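## Task

Scene 1: a carton rests on the open left hand. Rotate it with that hand alone until the side bearing its label points upward. The task fails if the carton contacts anything but this hand (the wrist, wrist camera and camera post count as other things) or leaves it, if either arm or wrist moves, or if the left palm stops facing upward. To finish, hold the left hand and carton motionless with no left-hand motor overloaded or nearing overload (motors dead since the start are ignored), then declare completion. The hand is then flattened automatically; the carton must not drop lower while that happens and must still be label-up.

## Robot and tools

Robot: two six-joint arms, left_arm and right_arm, each ending in a four-digit hand (index, middle, ring, thumb) with sixteen servo hinges. left_arm carries a left hand, right_arm a right hand; they are mirror images. Cameras: cam_high (fixed), cam_left_wrist, cam_right_wrist, each 896x504. In this job the arms must not move at all; only the fingers of the hand holding the object do the work.

Frames. Scene frame: origin at table height between the arms, +z up, +x out over the table, left_arm on the +y side. Hand positions in results are in each arm's own base frame. Each hand point has its own axes: +z runs along straight fingers toward the tips, +y points out of the palm face (palm surface at y = -0.062 m), +x crosses the palm away from the thumb on the right hand but toward the thumb on the left hand. Bending fingers first swing their tips toward +y. A rigid mast sticks out on the palm side near the wrist; objects must not touch it or the wrist camera.

execute_actions(actions, cameras). actions is a list of actions; each action is a list of 1 to 15 rows, one row per 1/30 s step; a short action repeats its final row to fill 15 steps. Every row is one flat list of 48 numbers in [-1, 1] covering both arms: left_arm dx, dy, dz, rx, ry, rz; left hand's 16 hinge goals; left current_limit, speed; then right_arm dx, dy, dz, rx, ry, rz; right hand's 16 hinge goals; right current_limit, speed. The six arm numbers are offsets, not poses: measured from that arm's Hand target as it stood when the action began, along the Hand target's own axes; 1.0 equals 0.6 m or 180 degrees, and rx, ry, rz form one rotation vector. For this task always send 0 for all twelve arm numbers, which simply re-requests the current Hand target and keeps both arms still. An empty actions list returns the state plus images; cameras takes names, ["all"] or [].

Hinge numbers are absolute goals, each scaled linearly between that hinge's two stops; a 0 is a real goal, not 'keep'. To leave a hand unchanged, copy back its hand_goal, hand_current_limit and hand_speed. Per-digit order: index_abd, index_mcp, index_pip, index_dip, middle_abd, middle_mcp, middle_pip, middle_dip, ring_abd, ring_mcp, ring_pip, ring_dip, thumb_cmc, thumb_axl, thumb_mcp, thumb_ipl. Angles in degrees at +1 and at -1, then the straight value: _abd (-60, +60; 0.00), sideways swing, -1 away from the thumb; _mcp (-18, +128; 0.75); _pip (-29, +108; 0.58); _dip (-21, +117; 0.70); for these three, lower numbers curl toward the palm. thumb_cmc (-20, +120; 0.71), lower swings the thumb in front of the palm; thumb_axl (-27, +140; 0.68) rolls the thumb about its own length; thumb_mcp (-69, +109; 0.23) and thumb_ipl (-77, +108; 0.17) bend it. current_limit maps -1..+1 to 0..550 mA (floor 11 mA) and also caps hinge speed; speed sets goal travel rate at (speed + 1)/2 of 8.5 rad/s. Start values: +0.4 and -0.6; settings persist until rewritten.

move(target, speed, blend, stop_force, zero, blocking, cameras): straight-line arm paths using 48-number rows of the same layout (offsets from Hand targets; speed in m/s 0.002 to 3.6; blend in m; stop_force 3 to 120 N). Not needed here, since the arms stay put. wait(seconds 0 to 10) lets time pass holding the last command. stop brakes a running move. zoom_image(camera, region [x0, y0, x1, y1] in pixels, at most 504 by 504) enlarges part of the latest image from cam_high, cam_left_wrist or cam_right_wrist. zero_wrist_force(arm) re-zeroes a wrist sensor. read_manual gives licence text only. finished_scene(scene) ends scene 1 or 2 for good; calling it is how you say you are done.

Results: arm pose, velocities, Hand target, joint data, wrist force/torque, and per hand: hand_goal (goals written), hand_measured (actual hinge positions on the same scale), hand_current_ma (positive pushes toward -1), hand_state per motor: moving, goal, blocked (still pressing short of its goal) or overload (shut off). A motor at 495 mA or more accumulates time; after 5 s it shuts down for 10 s. A HAND FAULT line cancels the reply's remaining robot calls.

Cautions: keep both arms at zero offsets; never tilt the palm. Roll the object with gentle, slow finger motions and moderate current so it stays on the hand and clear of wrist, mast and camera. Do not let it slide off or fall. Avoid fingers pressing hard into the object or palm for long, which drives currents toward overload. Before finishing, let the object rest on the palm itself (not propped up by bent fingers, or it will sink when the hand flattens), keep currents low, confirm label-up in the images, then call finished_scene.

Each tool is called after ">>>" as name([rows], argument=value, ...), one row to a line, values as JSON.

## Session

>>> execute_actions(actions=[])

Scene clock: 0.00 s.
left_arm: end_effector_position=(+0.5123, -0.3341, +0.4152) hand_goal=(+0.000, +0.754, +0.576, +0.696, +0.000, +0.754, +0.576, +0.696, +0.000, +0.754, +0.576, +0.696, -0.104, +0.540, +0.162, +0.106) hand_measured=(+0.000, +0.766, +0.578, +0.696, +0.000, +0.772, +0.582, +0.698, +0.000, +0.762, +0.576, +0.696, -0.090, +0.542, +0.164, +0.108) hand_current_ma=(+0, +4, +0, +0, +0, +9, +1, +0, +0, +2, +0, +0, +5, +0, +0, +0) hand_state=(goal, goal, goal, goal, goal, goal, goal, goal, goal, goal, goal, goal, goal, goal, goal, goal) hand_current_limit=0.40 hand_speed=-0.60 end_effector_quat_wxyz=(+0.610, +0.620, +0.332, +0.365) | right_arm: end_effector_position=(+0.3356, -0.2138, +0.2248) hand_goal=(+0.000, +0.754, +0.576, +0.696, +0.000, +0.754, +0.576, +0.696, +0.000, +0.754, +0.576, +0.696, +0.714, +0.678, +0.226, +0.168) hand_measured=(+0.000, +0.754, +0.576, +0.696, +0.000, +0.754, +0.576, +0.696, +0.000, +0.754, +0.576, +0.696, +0.714, +0.678, +0.226, +0.168) hand_current_ma=(+0, +0, +0, +0, +0, +0, +0, +0, +0, +0, +0, +0, +0, +0, +0, +0) hand_state=(goal, goal, goal, goal, goal, goal, goal, goal, goal, goal, goal, goal, goal, goal, goal, goal) hand_current_limit=0.40 hand_speed=-0.60 end_effector_quat_wxyz=(-0.006, +0.981, -0.196, -0.012)
Joint positions: left_arm=[2.847 -1.94 -2.211 1.021 1.326 0.045] | right_arm=[-0.682 -1.743 2.065 -1.867 -1.57 1.283]
Joint velocities: within noise
Joint torques (N m): no reading
Wrist force (N): no reading
Wrist torque (N m): no reading
Wrist force, peak (N): no reading
Hand target: left_arm +0.5123, -0.3341, +0.4152; +0.610, +0.620, +0.332, +0.365 | right_arm +0.3356, -0.2138, +0.2248; -0.006, +0.981, -0.196, -0.012

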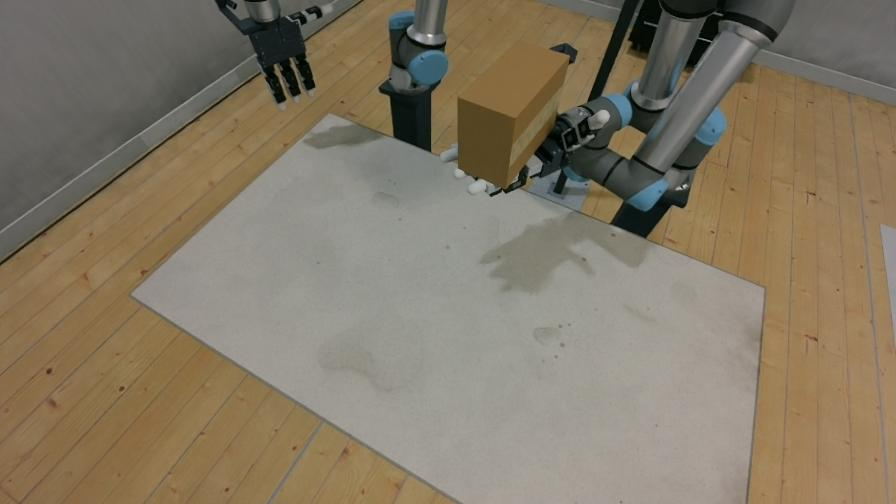

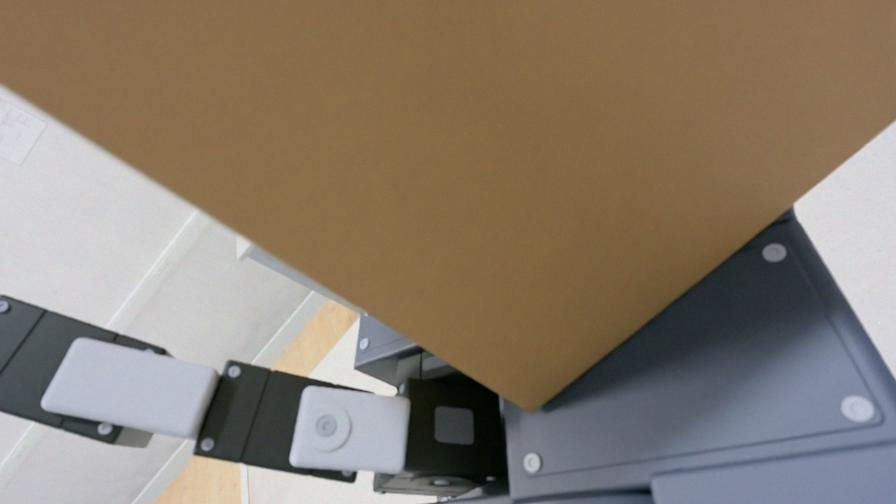

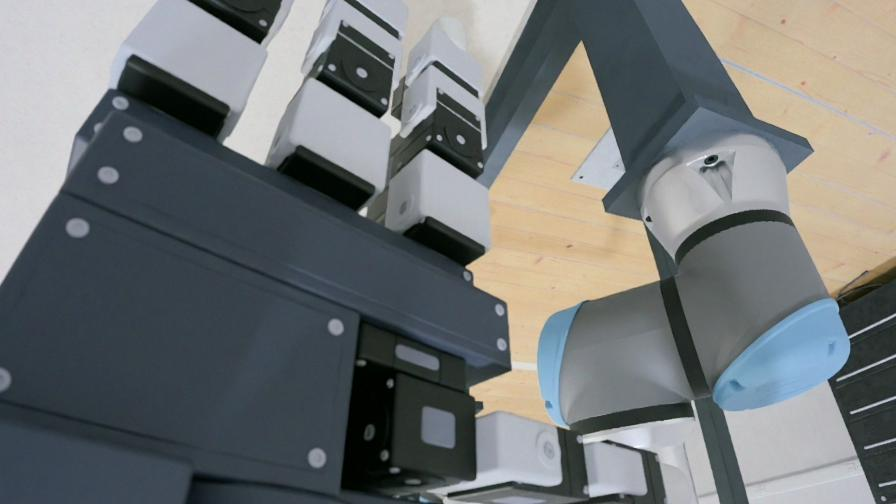

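>>> zoom_image(camera="cam_high", region=[410, 20, 640, 220])

>>> zoom_image(camera="cam_left_wrist", region=[196, 0, 700, 504])

Scaled by 2.191 from the camera's 896x504 image, which has a finer 1280x720 frame.

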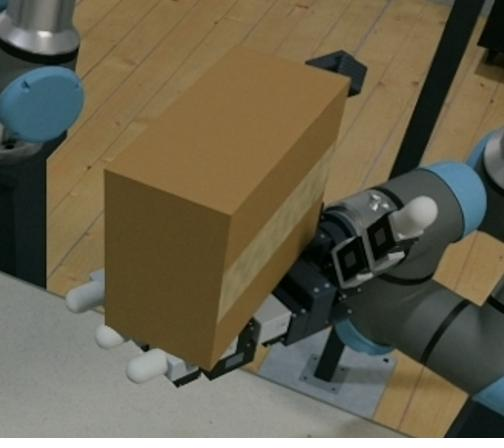

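Scaled by 1.000.

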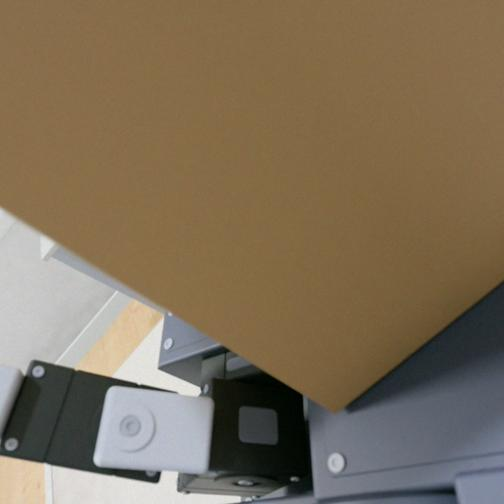

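>>> zoom_image(camera="cam_high", region=[430, 90, 630, 210])

>>> zoom_image(camera="cam_high", region=[440, 20, 600, 130])

>>> zoom_image(camera="cam_left_wrist", region=[200, 200, 600, 504])

Scaled by 2.520 from the camera's 896x504 image, which has a finer 1280x720 frame.

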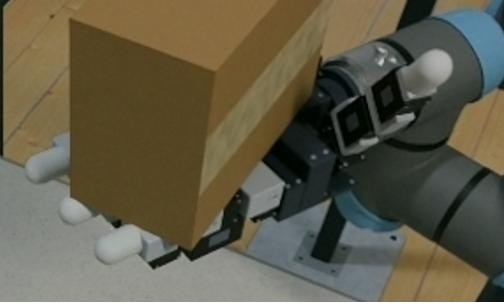

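Scaled by 3.150 from the camera's 896x504 image, which has a finer 1280x720 frame.

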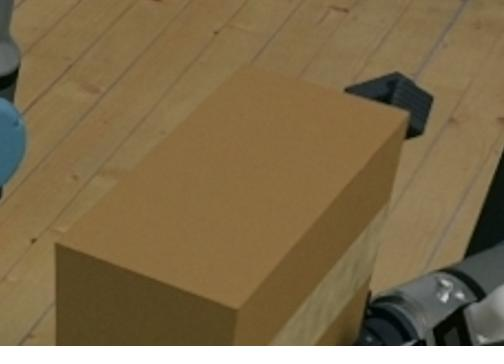

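Scaled by 1.260 from the camera's 896x504 image, which has a finer 1280x720 frame.

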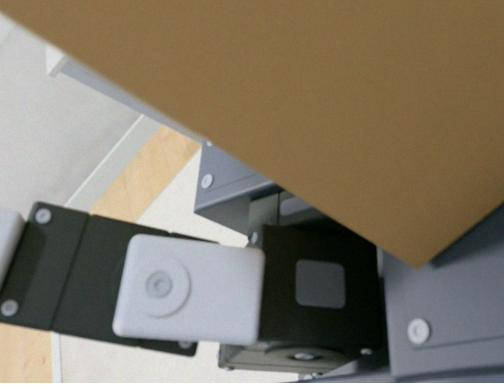

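>>> zoom_image(camera="cam_high", region=[200, 0, 460, 140])

>>> zoom_image(camera="cam_high", region=[540, 80, 780, 300])

>>> zoom_image(camera="cam_high", region=[420, 380, 780, 504])

>>> zoom_image(camera="cam_high", region=[100, 240, 240, 340])

Scaled by 1.938 from the camera's 896x504 image, which has a finer 1280x720 frame.

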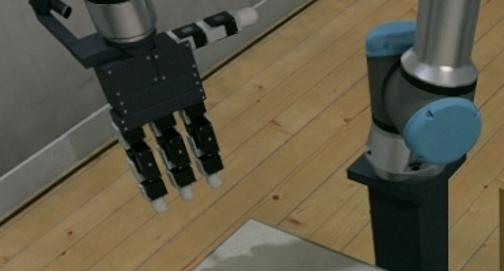

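Scaled by 2.100 from the camera's 896x504 image, which has a finer 1280x720 frame.

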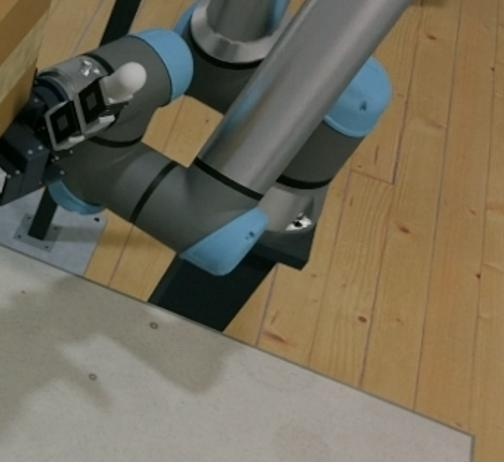

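Scaled by 1.400 from the camera's 896x504 image, which has a finer 1280x720 frame.

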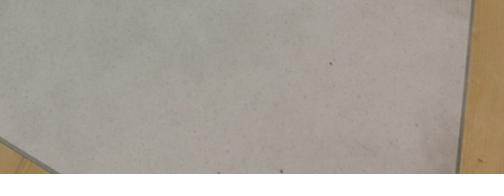

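Scaled by 3.600 from the camera's 896x504 image, which has a finer 1280x720 frame.

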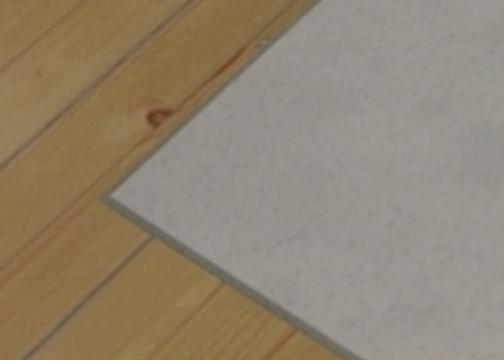

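>>> execute_actions([
  [[0,0,0,0,0,0, 0.0,0.72,0.576,0.696, 0.0,0.72,0.576,0.696, -0.12,0.754,0.576,0.696, -0.104,0.54,0.162,0.106, 0.4,-0.92, 0,0,0,0,0,0, 0,0.754,0.576,0.696,0,0.754,0.576,0.696,0,0.754,0.576,0.696,0.714,0.678,0.226,0.168,0.4,-0.6]],
  [[0,0,0,0,0,0, 0.0,0.70,0.576,0.696, 0.0,0.70,0.576,0.696, -0.12,0.754,0.576,0.4, -0.104,0.54,0.162,0.106, 0.4,-0.92, 0,0,0,0,0,0, 0,0.754,0.576,0.696,0,0.754,0.576,0.696,0,0.754,0.576,0.696,0.714,0.678,0.226,0.168,0.4,-0.6]],
], cameras=["cam_high", "cam_left_wrist"])

Scene clock: 169.60 s.
left_arm: end_effector_position=(+0.5123, -0.3341, +0.4152) hand_goal=(+0.000, +0.700, +0.576, +0.696, +0.000, +0.700, +0.576, +0.696, -0.120, +0.754, +0.576, +0.400, -0.104, +0.540, +0.162, +0.106) hand_measured=(+0.000, +0.730, +0.580, +0.696, +0.000, +0.740, +0.582, +0.698, -0.116, +0.762, +0.576, +0.404, -0.090, +0.542, +0.164, +0.108) hand_current_ma=(+0, +24, +1, +0, +0, +39, +1, +0, +0, +2, +0, +0, +5, +0, +0, +0) hand_state=(goal, blocked, goal, goal, goal, blocked, goal, goal, goal, goal, goal, goal, goal, goal, goal, goal) hand_current_limit=0.40 hand_speed=-0.92 end_effector_quat_wxyz=(+0.610, +0.620, +0.332, +0.365) | right_arm: end_effector_position=(+0.3356, -0.2138, +0.2248) hand_goal=(+0.000, +0.754, +0.576, +0.696, +0.000, +0.754, +0.576, +0.696, +0.000, +0.754, +0.576, +0.696, +0.714, +0.678, +0.226, +0.168) hand_measured=(+0.000, +0.754, +0.576, +0.696, +0.000, +0.754, +0.576, +0.696, +0.000, +0.754, +0.576, +0.696, +0.714, +0.678, +0.224, +0.168) hand_current_ma=(+0, +0, +0, +0, +0, +0, +0, +0, +0, +0, +0, +0, +0, +0, -1, +0) hand_state=(goal, goal, goal, goal, goal, goal, goal, goal, goal, goal, goal, goal, goal, goal, goal, goal) hand_current_limit=0.40 hand_speed=-0.60 end_effector_quat_wxyz=(-0.006, +0.981, -0.196, -0.012)
Joint positions: left_arm=[2.847 -1.94 -2.211 1.021 1.326 0.045] | right_arm=[-0.682 -1.743 2.065 -1.867 -1.57 1.283]
Joint torques (N m): left_arm=[6.08 25.93 3.75 4.54 1.41 1.98] | right_arm=[-1.86 -19.93 -31.52 -3.59 -1.26 -0.65]
Wrist force (N): left_arm=[-0.2 -0.2 0.2] | right_arm=[0.0 -0.1 0.2]
Wrist torque (N m): left_arm=[-0.02 0.02 -0.02] | right_arm=[-0.01 0.01 -0.01]
Wrist force, peak (N): left_arm=[-0.2 -0.5 0.5] | right_arm=[0.7 -0.3 0.2]
Hand target: left_arm +0.5123, -0.3341, +0.4152; +0.610, +0.620, +0.332, +0.365 | right_arm +0.3356, -0.2138, +0.2248; -0.006, +0.981, -0.196, -0.012
Off the commanded pose: left_arm 0.000 m, 0 deg | right_arm 0.000 m, 0 deg.
Step readings (end_effector_position of left_arm | right_arm):
0: (+0.5123, -0.3341, +0.4152) | (+0.3356, -0.2138, +0.2248)
1: (+0.5123, -0.3341, +0.4152) | (+0.3356, -0.2138, +0.2248)
2: (+0.5123, -0.3341, +0.4152) | (+0.3356, -0.2138, +0.2248)
4: (+0.5123, -0.3341, +0.4152) | (+0.3356, -0.2138, +0.2248)
8: (+0.5123, -0.3341, +0.4152) | (+0.3356, -0.2138, +0.2248)
15: (+0.5123, -0.3341, +0.4152) | (+0.3356, -0.2138, +0.2248)
16: (+0.5123, -0.3341, +0.4152) | (+0.3356, -0.2138, +0.2248)
17: (+0.5123, -0.3341, +0.4152) | (+0.3356, -0.2138, +0.2248)
19: (+0.5123, -0.3341, +0.4152) | (+0.3356, -0.2138, +0.2248)
23: (+0.5123, -0.3341, +0.4152) | (+0.3356, -0.2138, +0.2248)
30: (+0.5123, -0.3341, +0.4152) | (+0.3356, -0.2138, +0.2248)
Images, in order (width x height): cam_high 896x504, cam_left_wrist 896x504.

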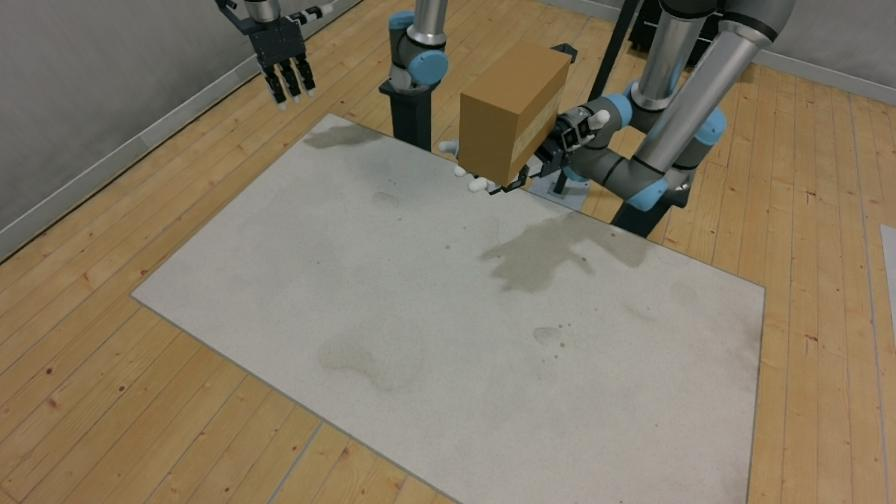

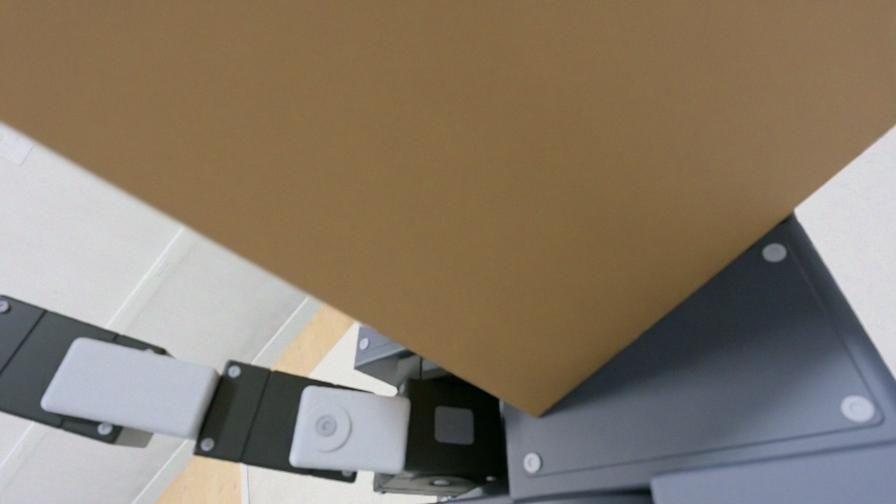

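>>> execute_actions([
  [[0,0,0,0,0,0, 0.0,0.66,0.576,0.696, 0.0,0.655,0.576,0.696, -0.12,0.754,0.576,-0.61, -0.104,0.54,0.162,0.106, 0.4,-0.9, 0,0,0,0,0,0, 0,0.754,0.576,0.696,0,0.754,0.576,0.696,0,0.754,0.576,0.696,0.714,0.678,0.226,0.168,0.4,-0.6]],
], cameras=["cam_high"])

>>> zoom_image(camera="cam_high", region=[430, 30, 630, 210])

Scene clock: 184.90 s.
left_arm: end_effector_position=(+0.5123, -0.3341, +0.4152) hand_goal=(+0.000, +0.660, +0.576, +0.696, +0.000, +0.656, +0.576, +0.696, -0.120, +0.754, +0.576, -0.610, -0.104, +0.540, +0.162, +0.106) hand_measured=(+0.000, +0.690, +0.580, +0.696, +0.000, +0.702, +0.582, +0.698, -0.116, +0.762, +0.576, -0.608, -0.090, +0.542, +0.164, +0.108) hand_current_ma=(+0, +23, +1, +0, +0, +51, +1, +0, +0, +2, +0, +0, +5, +0, +0, +0) hand_state=(goal, blocked, goal, goal, goal, blocked, goal, goal, goal, goal, goal, goal, goal, goal, goal, goal) hand_current_limit=0.40 hand_speed=-0.90 end_effector_quat_wxyz=(+0.610, +0.620, +0.332, +0.365) | right_arm: end_effector_position=(+0.3356, -0.2138, +0.2248) hand_goal=(+0.000, +0.754, +0.576, +0.696, +0.000, +0.754, +0.576, +0.696, +0.000, +0.754, +0.576, +0.696, +0.714, +0.678, +0.226, +0.168) hand_measured=(+0.000, +0.754, +0.576, +0.696, +0.000, +0.754, +0.576, +0.696, +0.000, +0.754, +0.576, +0.696, +0.714, +0.678, +0.224, +0.168) hand_current_ma=(+0, +0, +0, +0, +0, +0, +0, +0, +0, +0, +0, +0, +0, +0, -1, +0) hand_state=(goal, goal, goal, goal, goal, goal, goal, goal, goal, goal, goal, goal, goal, goal, goal, goal) hand_current_limit=0.40 hand_speed=-0.60 end_effector_quat_wxyz=(-0.006, +0.981, -0.196, -0.012)
Joint positions: left_arm=[2.847 -1.94 -2.211 1.021 1.326 0.045] | right_arm=[-0.682 -1.743 2.065 -1.867 -1.57 1.283]
Joint torques (N m): left_arm=[5.41 25.42 2.78 4.61 1.26 1.98] | right_arm=[-1.87 -19.78 -32.45 -3.6 -1.22 -0.59]
Wrist force (N): left_arm=[0.1 0.0 0.1] | right_arm=[0.1 -0.1 -0.1]
Wrist torque (N m): left_arm=[-0.01 -0.02 0.01] | right_arm=[0.00 -0.02 0.01]
Wrist force, peak (N): left_arm=[0.1 -0.3 0.5] | right_arm=[0.3 -0.6 0.2]
Hand target: left_arm +0.5123, -0.3341, +0.4152; +0.610, +0.620, +0.332, +0.365 | right_arm +0.3356, -0.2138, +0.2248; -0.006, +0.981, -0.196, -0.012
Off the commanded pose: left_arm 0.000 m, 0 deg | right_arm 0.000 m, 0 deg.
Step readings (end_effector_position of left_arm | right_arm):
0: (+0.5123, -0.3341, +0.4152) | (+0.3356, -0.2138, +0.2248)
1: (+0.5123, -0.3341, +0.4152) | (+0.3356, -0.2138, +0.2248)
2: (+0.5123, -0.3341, +0.4152) | (+0.3356, -0.2138, +0.2248)
4: (+0.5123, -0.3341, +0.4152) | (+0.3356, -0.2138, +0.2248)
8: (+0.5123, -0.3341, +0.4152) | (+0.3356, -0.2138, +0.2248)
15: (+0.5123, -0.3341, +0.4152) | (+0.3356, -0.2138, +0.2248)
Images, in order (width x height): cam_high 896x504.

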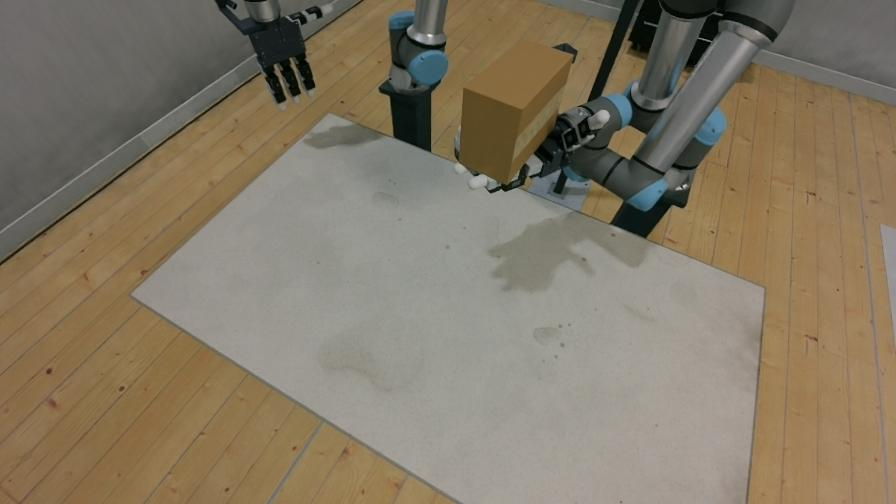

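Scaled by 2.520 from the camera's 896x504 image, which has a finer 1280x720 frame.

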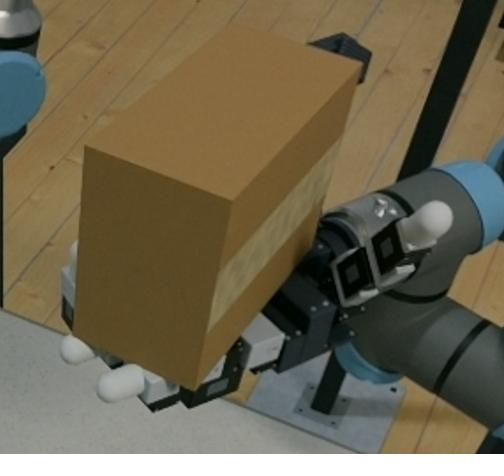

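>>> execute_actions([
  [[0,0,0,0,0,0, 0.25,0.66,0.576,0.696, 0.25,0.655,0.576,0.696, 0.18,0.754,0.576,-0.61, -0.104,0.54,0.162,0.106, 0.4,-0.95, 0,0,0,0,0,0, 0,0.754,0.576,0.696,0,0.754,0.576,0.696,0,0.754,0.576,0.696,0.714,0.678,0.226,0.168,0.4,-0.6]],
], cameras=["cam_high", "cam_left_wrist"])

>>> zoom_image(camera="cam_high", region=[430, 30, 630, 210])

Scene clock: 195.00 s.
left_arm: end_effector_position=(+0.5123, -0.3341, +0.4152) hand_goal=(+0.250, +0.660, +0.576, +0.696, +0.250, +0.656, +0.576, +0.696, +0.180, +0.754, +0.576, -0.610, -0.104, +0.540, +0.162, +0.106) hand_measured=(+0.248, +0.690, +0.580, +0.696, +0.242, +0.702, +0.582, +0.698, +0.176, +0.762, +0.576, -0.608, -0.090, +0.542, +0.164, +0.108) hand_current_ma=(+0, +22, +1, +0, -2, +50, +1, +0, +0, +2, +0, +0, +5, +0, +0, +0) hand_state=(goal, blocked, goal, goal, goal, blocked, goal, goal, goal, goal, goal, goal, goal, goal, goal, goal) hand_current_limit=0.40 hand_speed=-0.95 end_effector_quat_wxyz=(+0.610, +0.620, +0.332, +0.365) | right_arm: end_effector_position=(+0.3356, -0.2138, +0.2248) hand_goal=(+0.000, +0.754, +0.576, +0.696, +0.000, +0.754, +0.576, +0.696, +0.000, +0.754, +0.576, +0.696, +0.714, +0.678, +0.226, +0.168) hand_measured=(+0.000, +0.754, +0.576, +0.696, +0.000, +0.754, +0.576, +0.696, +0.000, +0.754, +0.576, +0.696, +0.714, +0.678, +0.224, +0.168) hand_current_ma=(+0, +0, +0, +0, +0, +0, +0, +0, +0, +0, +0, +0, +0, +0, -1, +0) hand_state=(goal, goal, goal, goal, goal, goal, goal, goal, goal, goal, goal, goal, goal, goal, goal, goal) hand_current_limit=0.40 hand_speed=-0.60 end_effector_quat_wxyz=(-0.006, +0.981, -0.196, -0.012)
Joint positions: left_arm=[2.847 -1.94 -2.211 1.021 1.326 0.045] | right_arm=[-0.682 -1.743 2.065 -1.867 -1.57 1.283]
Joint torques (N m): left_arm=[5.91 25.73 3.08 4.58 1.25 1.99] | right_arm=[-2.89 -19.94 -32.11 -3.73 -1.3 -0.85]
Wrist force (N): left_arm=[-0.1 0.2 0.1] | right_arm=[0.3 -0.3 0.1]
Wrist torque (N m): left_arm=[0.03 0.01 -0.05] | right_arm=[-0.04 -0.03 0.01]
Wrist force, peak (N): left_arm=[-0.4 -0.5 0.4] | right_arm=[0.5 -0.4 -0.1]
Hand target: left_arm +0.5123, -0.3341, +0.4152; +0.610, +0.620, +0.332, +0.365 | right_arm +0.3356, -0.2138, +0.2248; -0.006, +0.981, -0.196, -0.012
Off the commanded pose: left_arm 0.000 m, 0 deg | right_arm 0.000 m, 0 deg.
Step readings (end_effector_position of left_arm | right_arm):
0: (+0.5123, -0.3341, +0.4152) | (+0.3356, -0.2138, +0.2248)
1: (+0.5123, -0.3341, +0.4152) | (+0.3356, -0.2138, +0.2248)
2: (+0.5123, -0.3341, +0.4152) | (+0.3356, -0.2138, +0.2248)
4: (+0.5123, -0.3341, +0.4152) | (+0.3356, -0.2138, +0.2248)
8: (+0.5123, -0.3341, +0.4152) | (+0.3356, -0.2138, +0.2248)
15: (+0.5123, -0.3341, +0.4152) | (+0.3356, -0.2138, +0.2248)
Images, in order (width x height): cam_high 896x504, cam_left_wrist 896x504.

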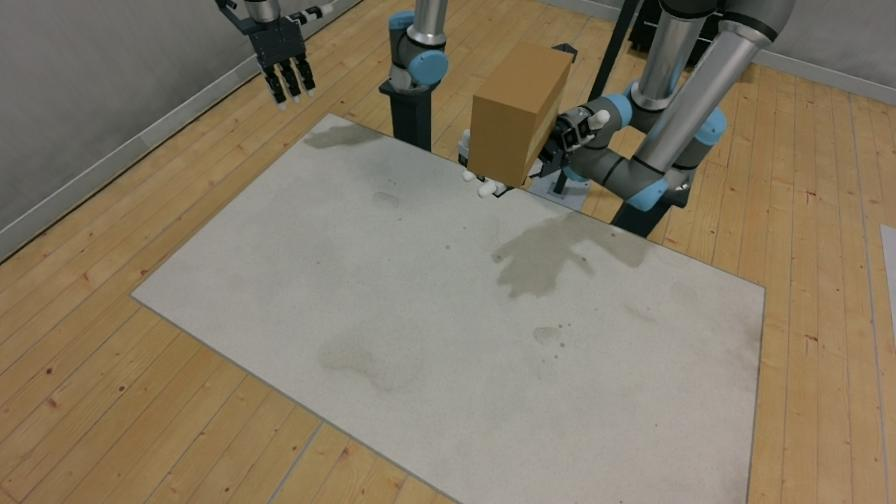

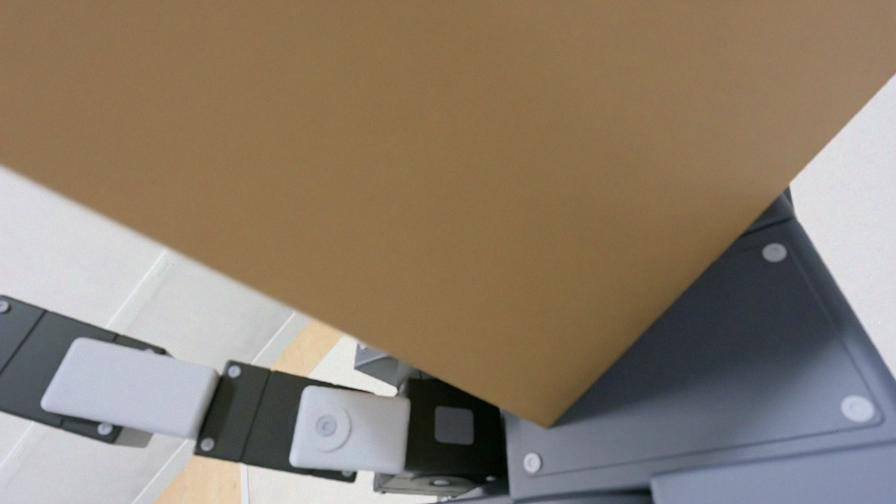

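Scaled by 2.520 from the camera's 896x504 image, which has a finer 1280x720 frame.

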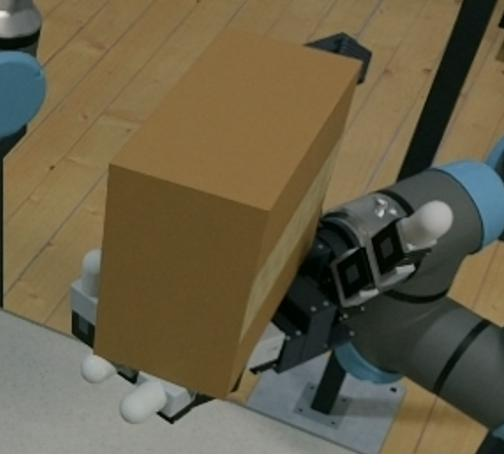

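>>> execute_actions([
  [[0,0,0,0,0,0, 0.58,0.66,0.576,0.696, 0.56,0.655,0.576,0.696, 0.5,0.754,0.576,-0.61, -0.104,0.54,0.162,0.106, 0.4,-0.95, 0,0,0,0,0,0, 0,0.754,0.576,0.696,0,0.754,0.576,0.696,0,0.754,0.576,0.696,0.714,0.678,0.226,0.168,0.4,-0.6]],
], cameras=["cam_high", "cam_left_wrist"])

>>> zoom_image(camera="cam_high", region=[430, 30, 630, 210])

Scene clock: 217.00 s.
left_arm: end_effector_position=(+0.5123, -0.3341, +0.4152) hand_goal=(+0.580, +0.660, +0.576, +0.696, +0.560, +0.656, +0.576, +0.696, +0.500, +0.754, +0.576, -0.610, -0.104, +0.540, +0.162, +0.106) hand_measured=(+0.574, +0.688, +0.580, +0.696, +0.556, +0.702, +0.584, +0.698, +0.496, +0.762, +0.576, -0.608, -0.090, +0.542, +0.164, +0.108) hand_current_ma=(-1, +20, +1, +0, +0, +48, +2, +0, +0, +2, +0, +0, +5, +0, +0, +0) hand_state=(goal, blocked, goal, goal, goal, blocked, goal, goal, goal, goal, goal, goal, goal, goal, goal, goal) hand_current_limit=0.40 hand_speed=-0.95 end_effector_quat_wxyz=(+0.610, +0.620, +0.332, +0.365) | right_arm: end_effector_position=(+0.3356, -0.2138, +0.2248) hand_goal=(+0.000, +0.754, +0.576, +0.696, +0.000, +0.754, +0.576, +0.696, +0.000, +0.754, +0.576, +0.696, +0.714, +0.678, +0.226, +0.168) hand_measured=(+0.000, +0.754, +0.576, +0.696, +0.000, +0.754, +0.576, +0.696, +0.000, +0.754, +0.576, +0.696, +0.714, +0.678, +0.224, +0.168) hand_current_ma=(+0, +0, +0, +0, +0, +0, +0, +0, +0, +0, +0, +0, +0, +0, -1, +0) hand_state=(goal, goal, goal, goal, goal, goal, goal, goal, goal, goal, goal, goal, goal, goal, goal, goal) hand_current_limit=0.40 hand_speed=-0.60 end_effector_quat_wxyz=(-0.006, +0.981, -0.196, -0.012)
Joint positions: left_arm=[2.847 -1.94 -2.211 1.021 1.326 0.045] | right_arm=[-0.682 -1.743 2.065 -1.867 -1.57 1.283]
Joint torques (N m): left_arm=[4.8 26.02 3.29 4.6 1.29 1.77] | right_arm=[-2.32 -20.25 -33.9 -3.7 -1.16 -0.98]
Wrist force (N): left_arm=[-0.2 0.1 0.3] | right_arm=[0.3 -0.4 0.2]
Wrist torque (N m): left_arm=[-0.03 0.03 -0.10] | right_arm=[-0.06 -0.04 0.01]
Wrist force, peak (N): left_arm=[-0.2 -0.3 0.4] | right_arm=[0.5 -0.5 -0.2]
Hand target: left_arm +0.5123, -0.3341, +0.4152; +0.610, +0.620, +0.332, +0.365 | right_arm +0.3356, -0.2138, +0.2248; -0.006, +0.981, -0.196, -0.012
Off the commanded pose: left_arm 0.000 m, 0 deg | right_arm 0.000 m, 0 deg.
Step readings (end_effector_position of left_arm | right_arm):
0: (+0.5123, -0.3341, +0.4152) | (+0.3356, -0.2138, +0.2248)
1: (+0.5123, -0.3341, +0.4152) | (+0.3356, -0.2138, +0.2248)
2: (+0.5123, -0.3341, +0.4152) | (+0.3356, -0.2138, +0.2248)
4: (+0.5123, -0.3341, +0.4152) | (+0.3356, -0.2138, +0.2248)
8: (+0.5123, -0.3341, +0.4152) | (+0.3356, -0.2138, +0.2248)
15: (+0.5123, -0.3341, +0.4152) | (+0.3356, -0.2138, +0.2248)
Images, in order (width x height): cam_high 896x504, cam_left_wrist 896x504.

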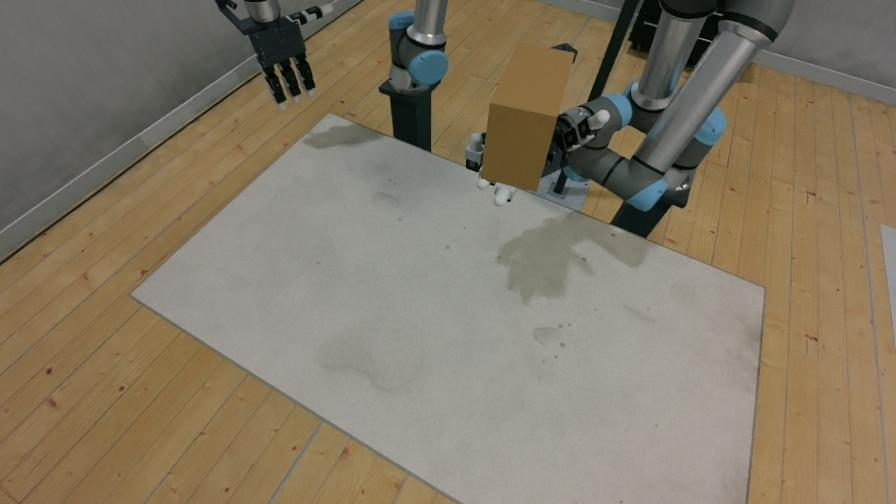

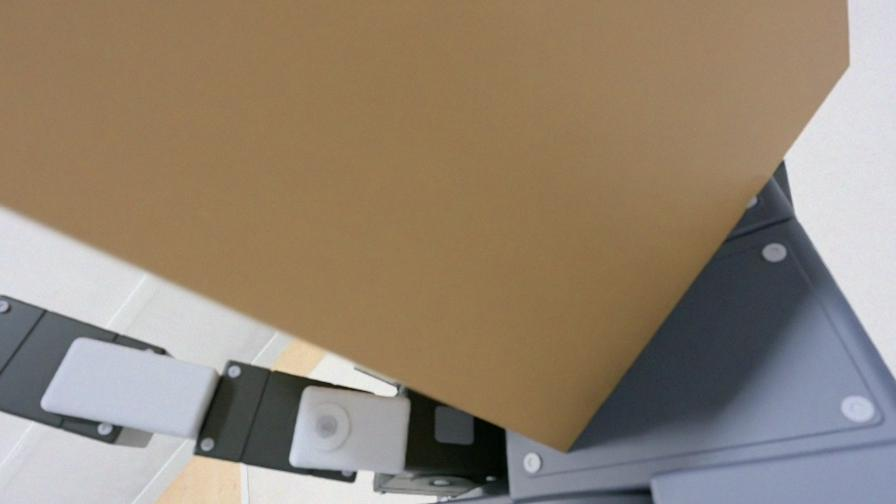

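Scaled by 2.520 from the camera's 896x504 image, which has a finer 1280x720 frame.

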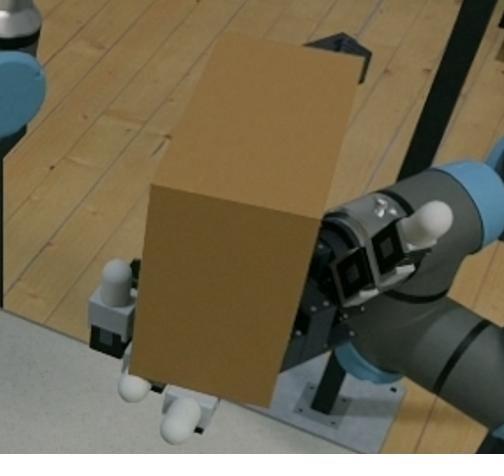

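>>> execute_actions([
  [[0,0,0,0,0,0, 0.58,0.66,0.576,0.696, 0.56,0.655,0.576,0.696, 0.5,0.754,0.576,-0.61, 0.643,-0.3,0.162,0.106, 0.4,-0.9, 0,0,0,0,0,0, 0,0.754,0.576,0.696,0,0.754,0.576,0.696,0,0.754,0.576,0.696,0.714,0.678,0.226,0.168,0.4,-0.6]],
  [[0,0,0,0,0,0, 0.58,0.66,0.576,0.696, 0.56,0.655,0.576,0.696, 0.5,0.754,0.576,-0.61, 0.643,-0.3,0.162,0.106, 0.4,-0.9, 0,0,0,0,0,0, 0,0.754,0.576,0.696,0,0.754,0.576,0.696,0,0.754,0.576,0.696,0.714,0.678,0.226,0.168,0.4,-0.6]],
  [[0,0,0,0,0,0, 0.58,0.66,0.576,0.696, 0.56,0.655,0.576,0.696, 0.5,0.754,0.576,-0.61, 0.643,-0.3,0.162,0.106, 0.4,-0.9, 0,0,0,0,0,0, 0,0.754,0.576,0.696,0,0.754,0.576,0.696,0,0.754,0.576,0.696,0.714,0.678,0.226,0.168,0.4,-0.6]],
  [[0,0,0,0,0,0, 0.58,0.66,0.576,0.696, 0.56,0.655,0.576,0.696, 0.5,0.754,0.576,-0.61, 0.643,-0.3,-0.45,-0.8, 0.4,-0.88, 0,0,0,0,0,0, 0,0.754,0.576,0.696,0,0.754,0.576,0.696,0,0.754,0.576,0.696,0.714,0.678,0.226,0.168,0.4,-0.6]],
], cameras=["cam_high", "cam_left_wrist"])

>>> zoom_image(camera="cam_high", region=[430, 30, 630, 210])

Scene clock: 319.87 s.
left_arm: end_effector_position=(+0.5123, -0.3341, +0.4152) hand_goal=(+0.580, +0.660, +0.576, +0.696, +0.560, +0.656, +0.576, +0.696, +0.500, +0.754, +0.576, -0.610, +0.644, -0.300, -0.450, -0.800) hand_measured=(+0.574, +0.688, +0.580, +0.696, +0.556, +0.702, +0.584, +0.698, +0.496, +0.762, +0.576, -0.608, +0.650, -0.296, -0.448, -0.798) hand_current_ma=(-1, +20, +1, +0, +0, +48, +2, +0, +0, +2, +0, +0, +1, +0, +0, +0) hand_state=(goal, blocked, goal, goal, goal, blocked, goal, goal, goal, goal, goal, goal, goal, goal, goal, goal) hand_current_limit=0.40 hand_speed=-0.88 end_effector_quat_wxyz=(+0.610, +0.620, +0.332, +0.365) | right_arm: end_effector_position=(+0.3356, -0.2138, +0.2248) hand_goal=(+0.000, +0.754, +0.576, +0.696, +0.000, +0.754, +0.576, +0.696, +0.000, +0.754, +0.576, +0.696, +0.714, +0.678, +0.226, +0.168) hand_measured=(+0.000, +0.754, +0.576, +0.696, +0.000, +0.754, +0.576, +0.696, +0.000, +0.754, +0.576, +0.696, +0.714, +0.678, +0.224, +0.168) hand_current_ma=(+0, +0, +0, +0, +0, +0, +0, +0, +0, +0, +0, +0, +0, +0, -1, +0) hand_state=(goal, goal, goal, goal, goal, goal, goal, goal, goal, goal, goal, goal, goal, goal, goal, goal) hand_current_limit=0.40 hand_speed=-0.60 end_effector_quat_wxyz=(-0.006, +0.981, -0.196, -0.012)
Joint positions: left_arm=[2.847 -1.94 -2.211 1.021 1.326 0.045] | right_arm=[-0.682 -1.743 2.065 -1.867 -1.57 1.283]
Joint torques (N m): left_arm=[6.4 28.35 4.09 4.55 -0.6 1.09] | right_arm=[-2.19 -21.51 -33.76 -3.6 -1.03 -1.47]
Wrist force (N): left_arm=[0.0 0.1 0.1] | right_arm=[0.0 0.0 0.1]
Wrist torque (N m): left_arm=[-0.01 0.01 -0.08] | right_arm=[0.00 0.00 0.00]
Wrist force, peak (N): left_arm=[-0.1 -0.5 0.5] | right_arm=[0.6 -0.4 0.3]
Hand target: left_arm +0.5123, -0.3341, +0.4152; +0.610, +0.620, +0.332, +0.365 | right_arm +0.3356, -0.2138, +0.2248; -0.006, +0.981, -0.196, -0.012
Off the commanded pose: left_arm 0.000 m, 0 deg | right_arm 0.000 m, 0 deg.
Step readings (end_effector_position of left_arm | right_arm):
0: (+0.5123, -0.3341, +0.4152) | (+0.3356, -0.2138, +0.2248)
1: (+0.5123, -0.3341, +0.4152) | (+0.3356, -0.2138, +0.2248)
2: (+0.5123, -0.3341, +0.4152) | (+0.3356, -0.2138, +0.2248)
4: (+0.5123, -0.3341, +0.4152) | (+0.3356, -0.2138, +0.2248)
8: (+0.5123, -0.3341, +0.4152) | (+0.3356, -0.2138, +0.2248)
15: (+0.5123, -0.3341, +0.4152) | (+0.3356, -0.2138, +0.2248)
16: (+0.5123, -0.3341, +0.4152) | (+0.3356, -0.2138, +0.2248)
17: (+0.5123, -0.3341, +0.4152) | (+0.3356, -0.2138, +0.2248)
19: (+0.5123, -0.3341, +0.4152) | (+0.3356, -0.2138, +0.2248)
23: (+0.5123, -0.3341, +0.4152) | (+0.3356, -0.2138, +0.2248)
30: (+0.5123, -0.3341, +0.4152) | (+0.3356, -0.2138, +0.2248)
31: (+0.5123, -0.3341, +0.4152) | (+0.3356, -0.2138, +0.2248)
32: (+0.5123, -0.3341, +0.4152) | (+0.3356, -0.2138, +0.2248)
34: (+0.5123, -0.3341, +0.4152) | (+0.3356, -0.2138, +0.2248)
38: (+0.5123, -0.3341, +0.4152) | (+0.3356, -0.2138, +0.2248)
45: (+0.5123, -0.3341, +0.4152) | (+0.3356, -0.2138, +0.2248)
46: (+0.5123, -0.3341, +0.4152) | (+0.3356, -0.2138, +0.2248)
47: (+0.5123, -0.3341, +0.4152) | (+0.3356, -0.2138, +0.2248)
49: (+0.5123, -0.3341, +0.4152) | (+0.3356, -0.2138, +0.2248)
53: (+0.5123, -0.3341, +0.4152) | (+0.3356, -0.2138, +0.2248)
60: (+0.5123, -0.3341, +0.4152) | (+0.3356, -0.2138, +0.2248)
Images, in order (width x height): cam_high 896x504, cam_left_wrist 896x504.

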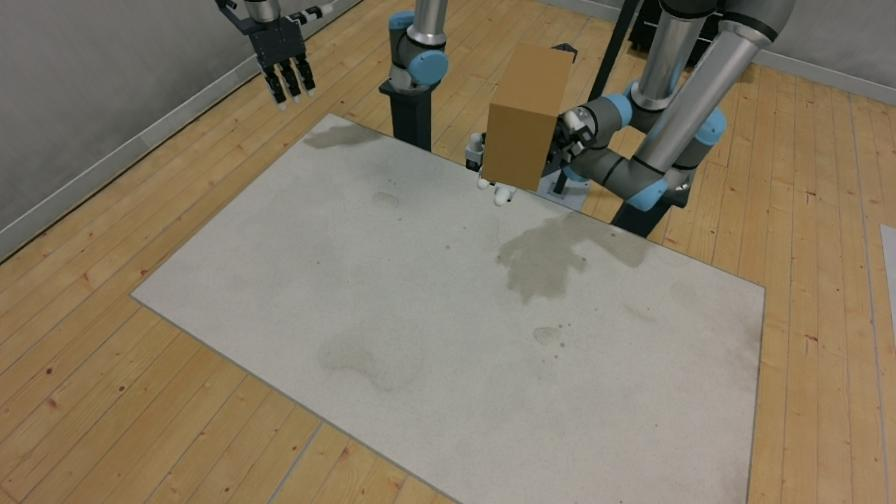

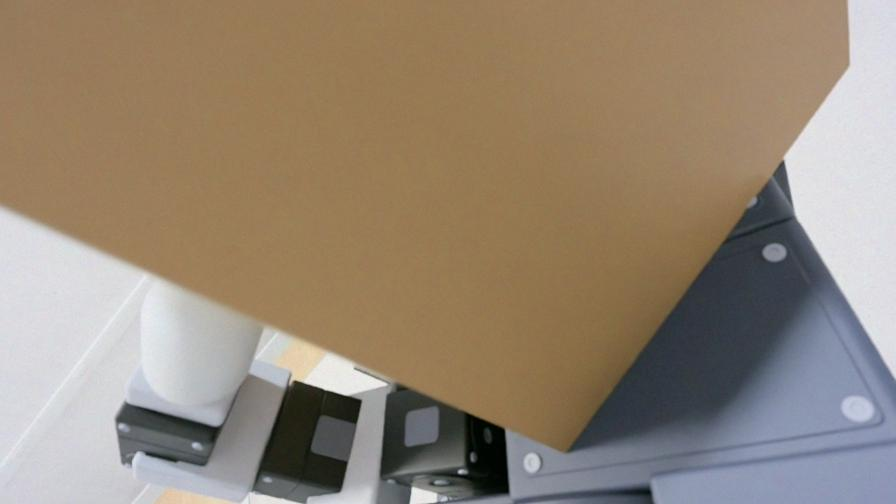

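Scaled by 2.520 from the camera's 896x504 image, which has a finer 1280x720 frame.

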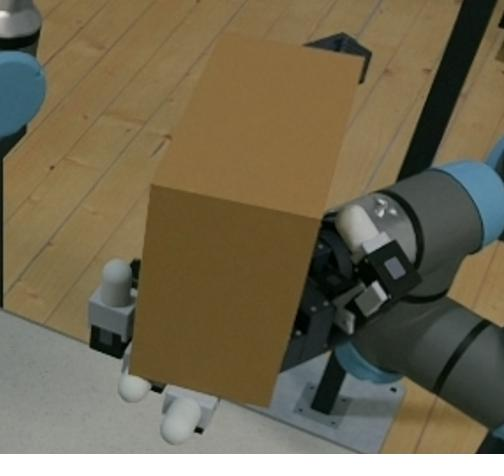

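>>> execute_actions([
  [[0,0,0,0,0,0, 0.58,0.66,0.576,0.696, 0.56,0.655,0.576,0.696, 0.5,0.754,0.576,-0.61, 0.543,-0.281,-0.506,-0.773, 0.4,-0.93, 0,0,0,0,0,0, 0,0.754,0.576,0.696,0,0.754,0.576,0.696,0,0.754,0.576,0.696,0.714,0.678,0.226,0.168,0.4,-0.6]],
  [[0,0,0,0,0,0, 0.58,0.66,0.576,0.696, 0.56,0.655,0.576,0.696, 0.5,0.754,0.576,-0.61, 0.429,-0.222,-0.562,-0.751, 0.4,-0.95, 0,0,0,0,0,0, 0,0.754,0.576,0.696,0,0.754,0.576,0.696,0,0.754,0.576,0.696,0.714,0.678,0.226,0.168,0.4,-0.6]],
], cameras=["cam_high", "cam_left_wrist"])

>>> zoom_image(camera="cam_high", region=[430, 30, 630, 210])

Scene clock: 338.27 s.
left_arm: end_effector_position=(+0.5123, -0.3341, +0.4152) hand_goal=(+0.580, +0.660, +0.576, +0.696, +0.560, +0.656, +0.576, +0.696, +0.500, +0.754, +0.576, -0.610, +0.430, -0.222, -0.562, -0.750) hand_measured=(+0.576, +0.686, +0.580, +0.696, +0.556, +0.700, +0.584, +0.698, +0.496, +0.762, +0.576, -0.608, +0.452, -0.228, -0.554, -0.750) hand_current_ma=(+0, +18, +1, +0, +0, +47, +2, +0, +0, +2, +0, +0, +12, -2, +3, +0) hand_state=(goal, blocked, goal, goal, goal, blocked, goal, goal, goal, goal, goal, goal, blocked, goal, goal, goal) hand_current_limit=0.40 hand_speed=-0.95 end_effector_quat_wxyz=(+0.610, +0.620, +0.332, +0.365) | right_arm: end_effector_position=(+0.3356, -0.2138, +0.2248) hand_goal=(+0.000, +0.754, +0.576, +0.696, +0.000, +0.754, +0.576, +0.696, +0.000, +0.754, +0.576, +0.696, +0.714, +0.678, +0.226, +0.168) hand_measured=(+0.000, +0.754, +0.576, +0.696, +0.000, +0.754, +0.576, +0.696, +0.000, +0.754, +0.576, +0.696, +0.714, +0.678, +0.224, +0.168) hand_current_ma=(+0, +0, +0, +0, +0, +0, +0, +0, +0, +0, +0, +0, +0, +0, -1, +0) hand_state=(goal, goal, goal, goal, goal, goal, goal, goal, goal, goal, goal, goal, goal, goal, goal, goal) hand_current_limit=0.40 hand_speed=-0.60 end_effector_quat_wxyz=(-0.006, +0.981, -0.196, -0.012)
Joint positions: left_arm=[2.847 -1.94 -2.211 1.021 1.326 0.045] | right_arm=[-0.682 -1.743 2.065 -1.867 -1.57 1.283]
Joint torques (N m): left_arm=[6.6 28.41 3.59 4.54 -0.94 1.35] | right_arm=[-2.95 -21.85 -34.53 -3.63 -1.23 -1.7]
Wrist force (N): left_arm=[0.0 -0.1 0.3] | right_arm=[0.0 0.0 0.2]
Wrist torque (N m): left_arm=[-0.04 0.00 -0.04] | right_arm=[0.00 0.00 -0.01]
Wrist force, peak (N): left_arm=[-0.1 -0.5 0.6] | right_arm=[-0.1 -0.7 -0.1]
Hand target: left_arm +0.5123, -0.3341, +0.4152; +0.610, +0.620, +0.332, +0.365 | right_arm +0.3356, -0.2138, +0.2248; -0.006, +0.981, -0.196, -0.012
Off the commanded pose: left_arm 0.000 m, 0 deg | right_arm 0.000 m, 0 deg.
Step readings (end_effector_position of left_arm | right_arm):
0: (+0.5123, -0.3341, +0.4152) | (+0.3356, -0.2138, +0.2248)
1: (+0.5123, -0.3341, +0.4152) | (+0.3356, -0.2138, +0.2248)
2: (+0.5123, -0.3341, +0.4152) | (+0.3356, -0.2138, +0.2248)
4: (+0.5123, -0.3341, +0.4152) | (+0.3356, -0.2138, +0.2248)
8: (+0.5123, -0.3341, +0.4152) | (+0.3356, -0.2138, +0.2248)
15: (+0.5123, -0.3341, +0.4152) | (+0.3356, -0.2138, +0.2248)
16: (+0.5123, -0.3341, +0.4152) | (+0.3356, -0.2138, +0.2248)
17: (+0.5123, -0.3341, +0.4152) | (+0.3356, -0.2138, +0.2248)
19: (+0.5123, -0.3341, +0.4152) | (+0.3356, -0.2138, +0.2248)
23: (+0.5123, -0.3341, +0.4152) | (+0.3356, -0.2138, +0.2248)
30: (+0.5123, -0.3341, +0.4152) | (+0.3356, -0.2138, +0.2248)
Images, in order (width x height): cam_high 896x504, cam_left_wrist 896x504.

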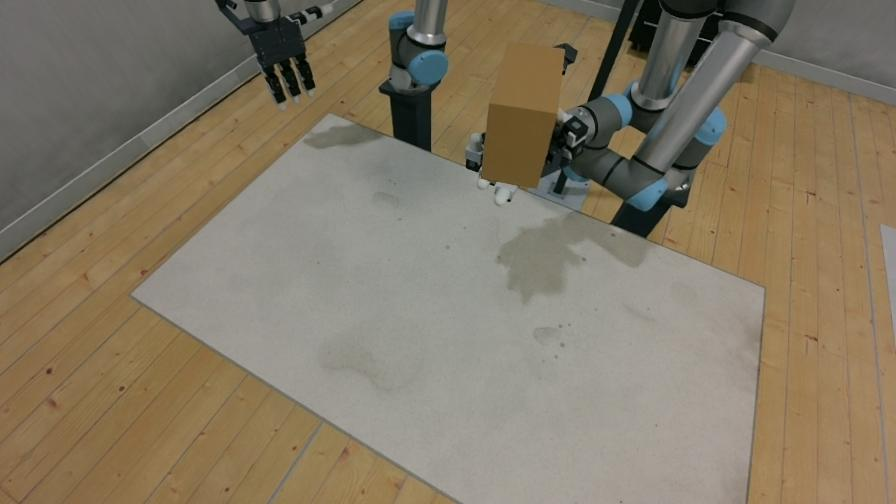

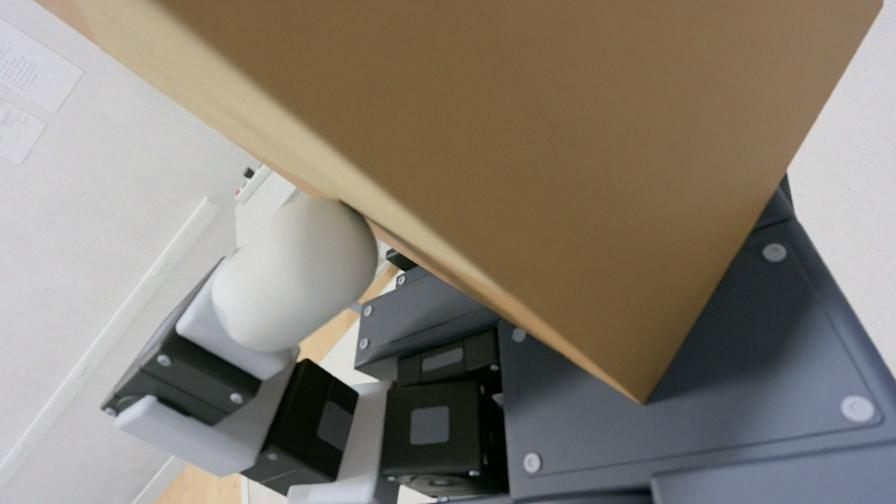

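Scaled by 2.520 from the camera's 896x504 image, which has a finer 1280x720 frame.

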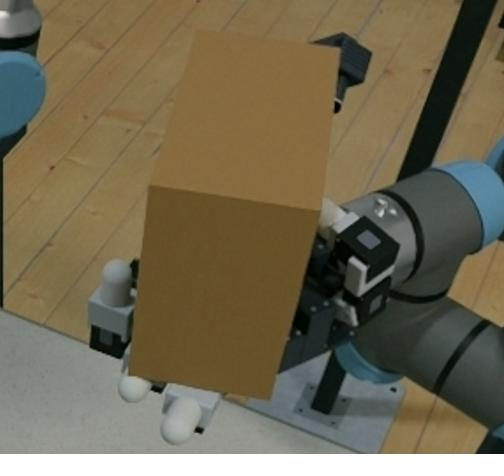

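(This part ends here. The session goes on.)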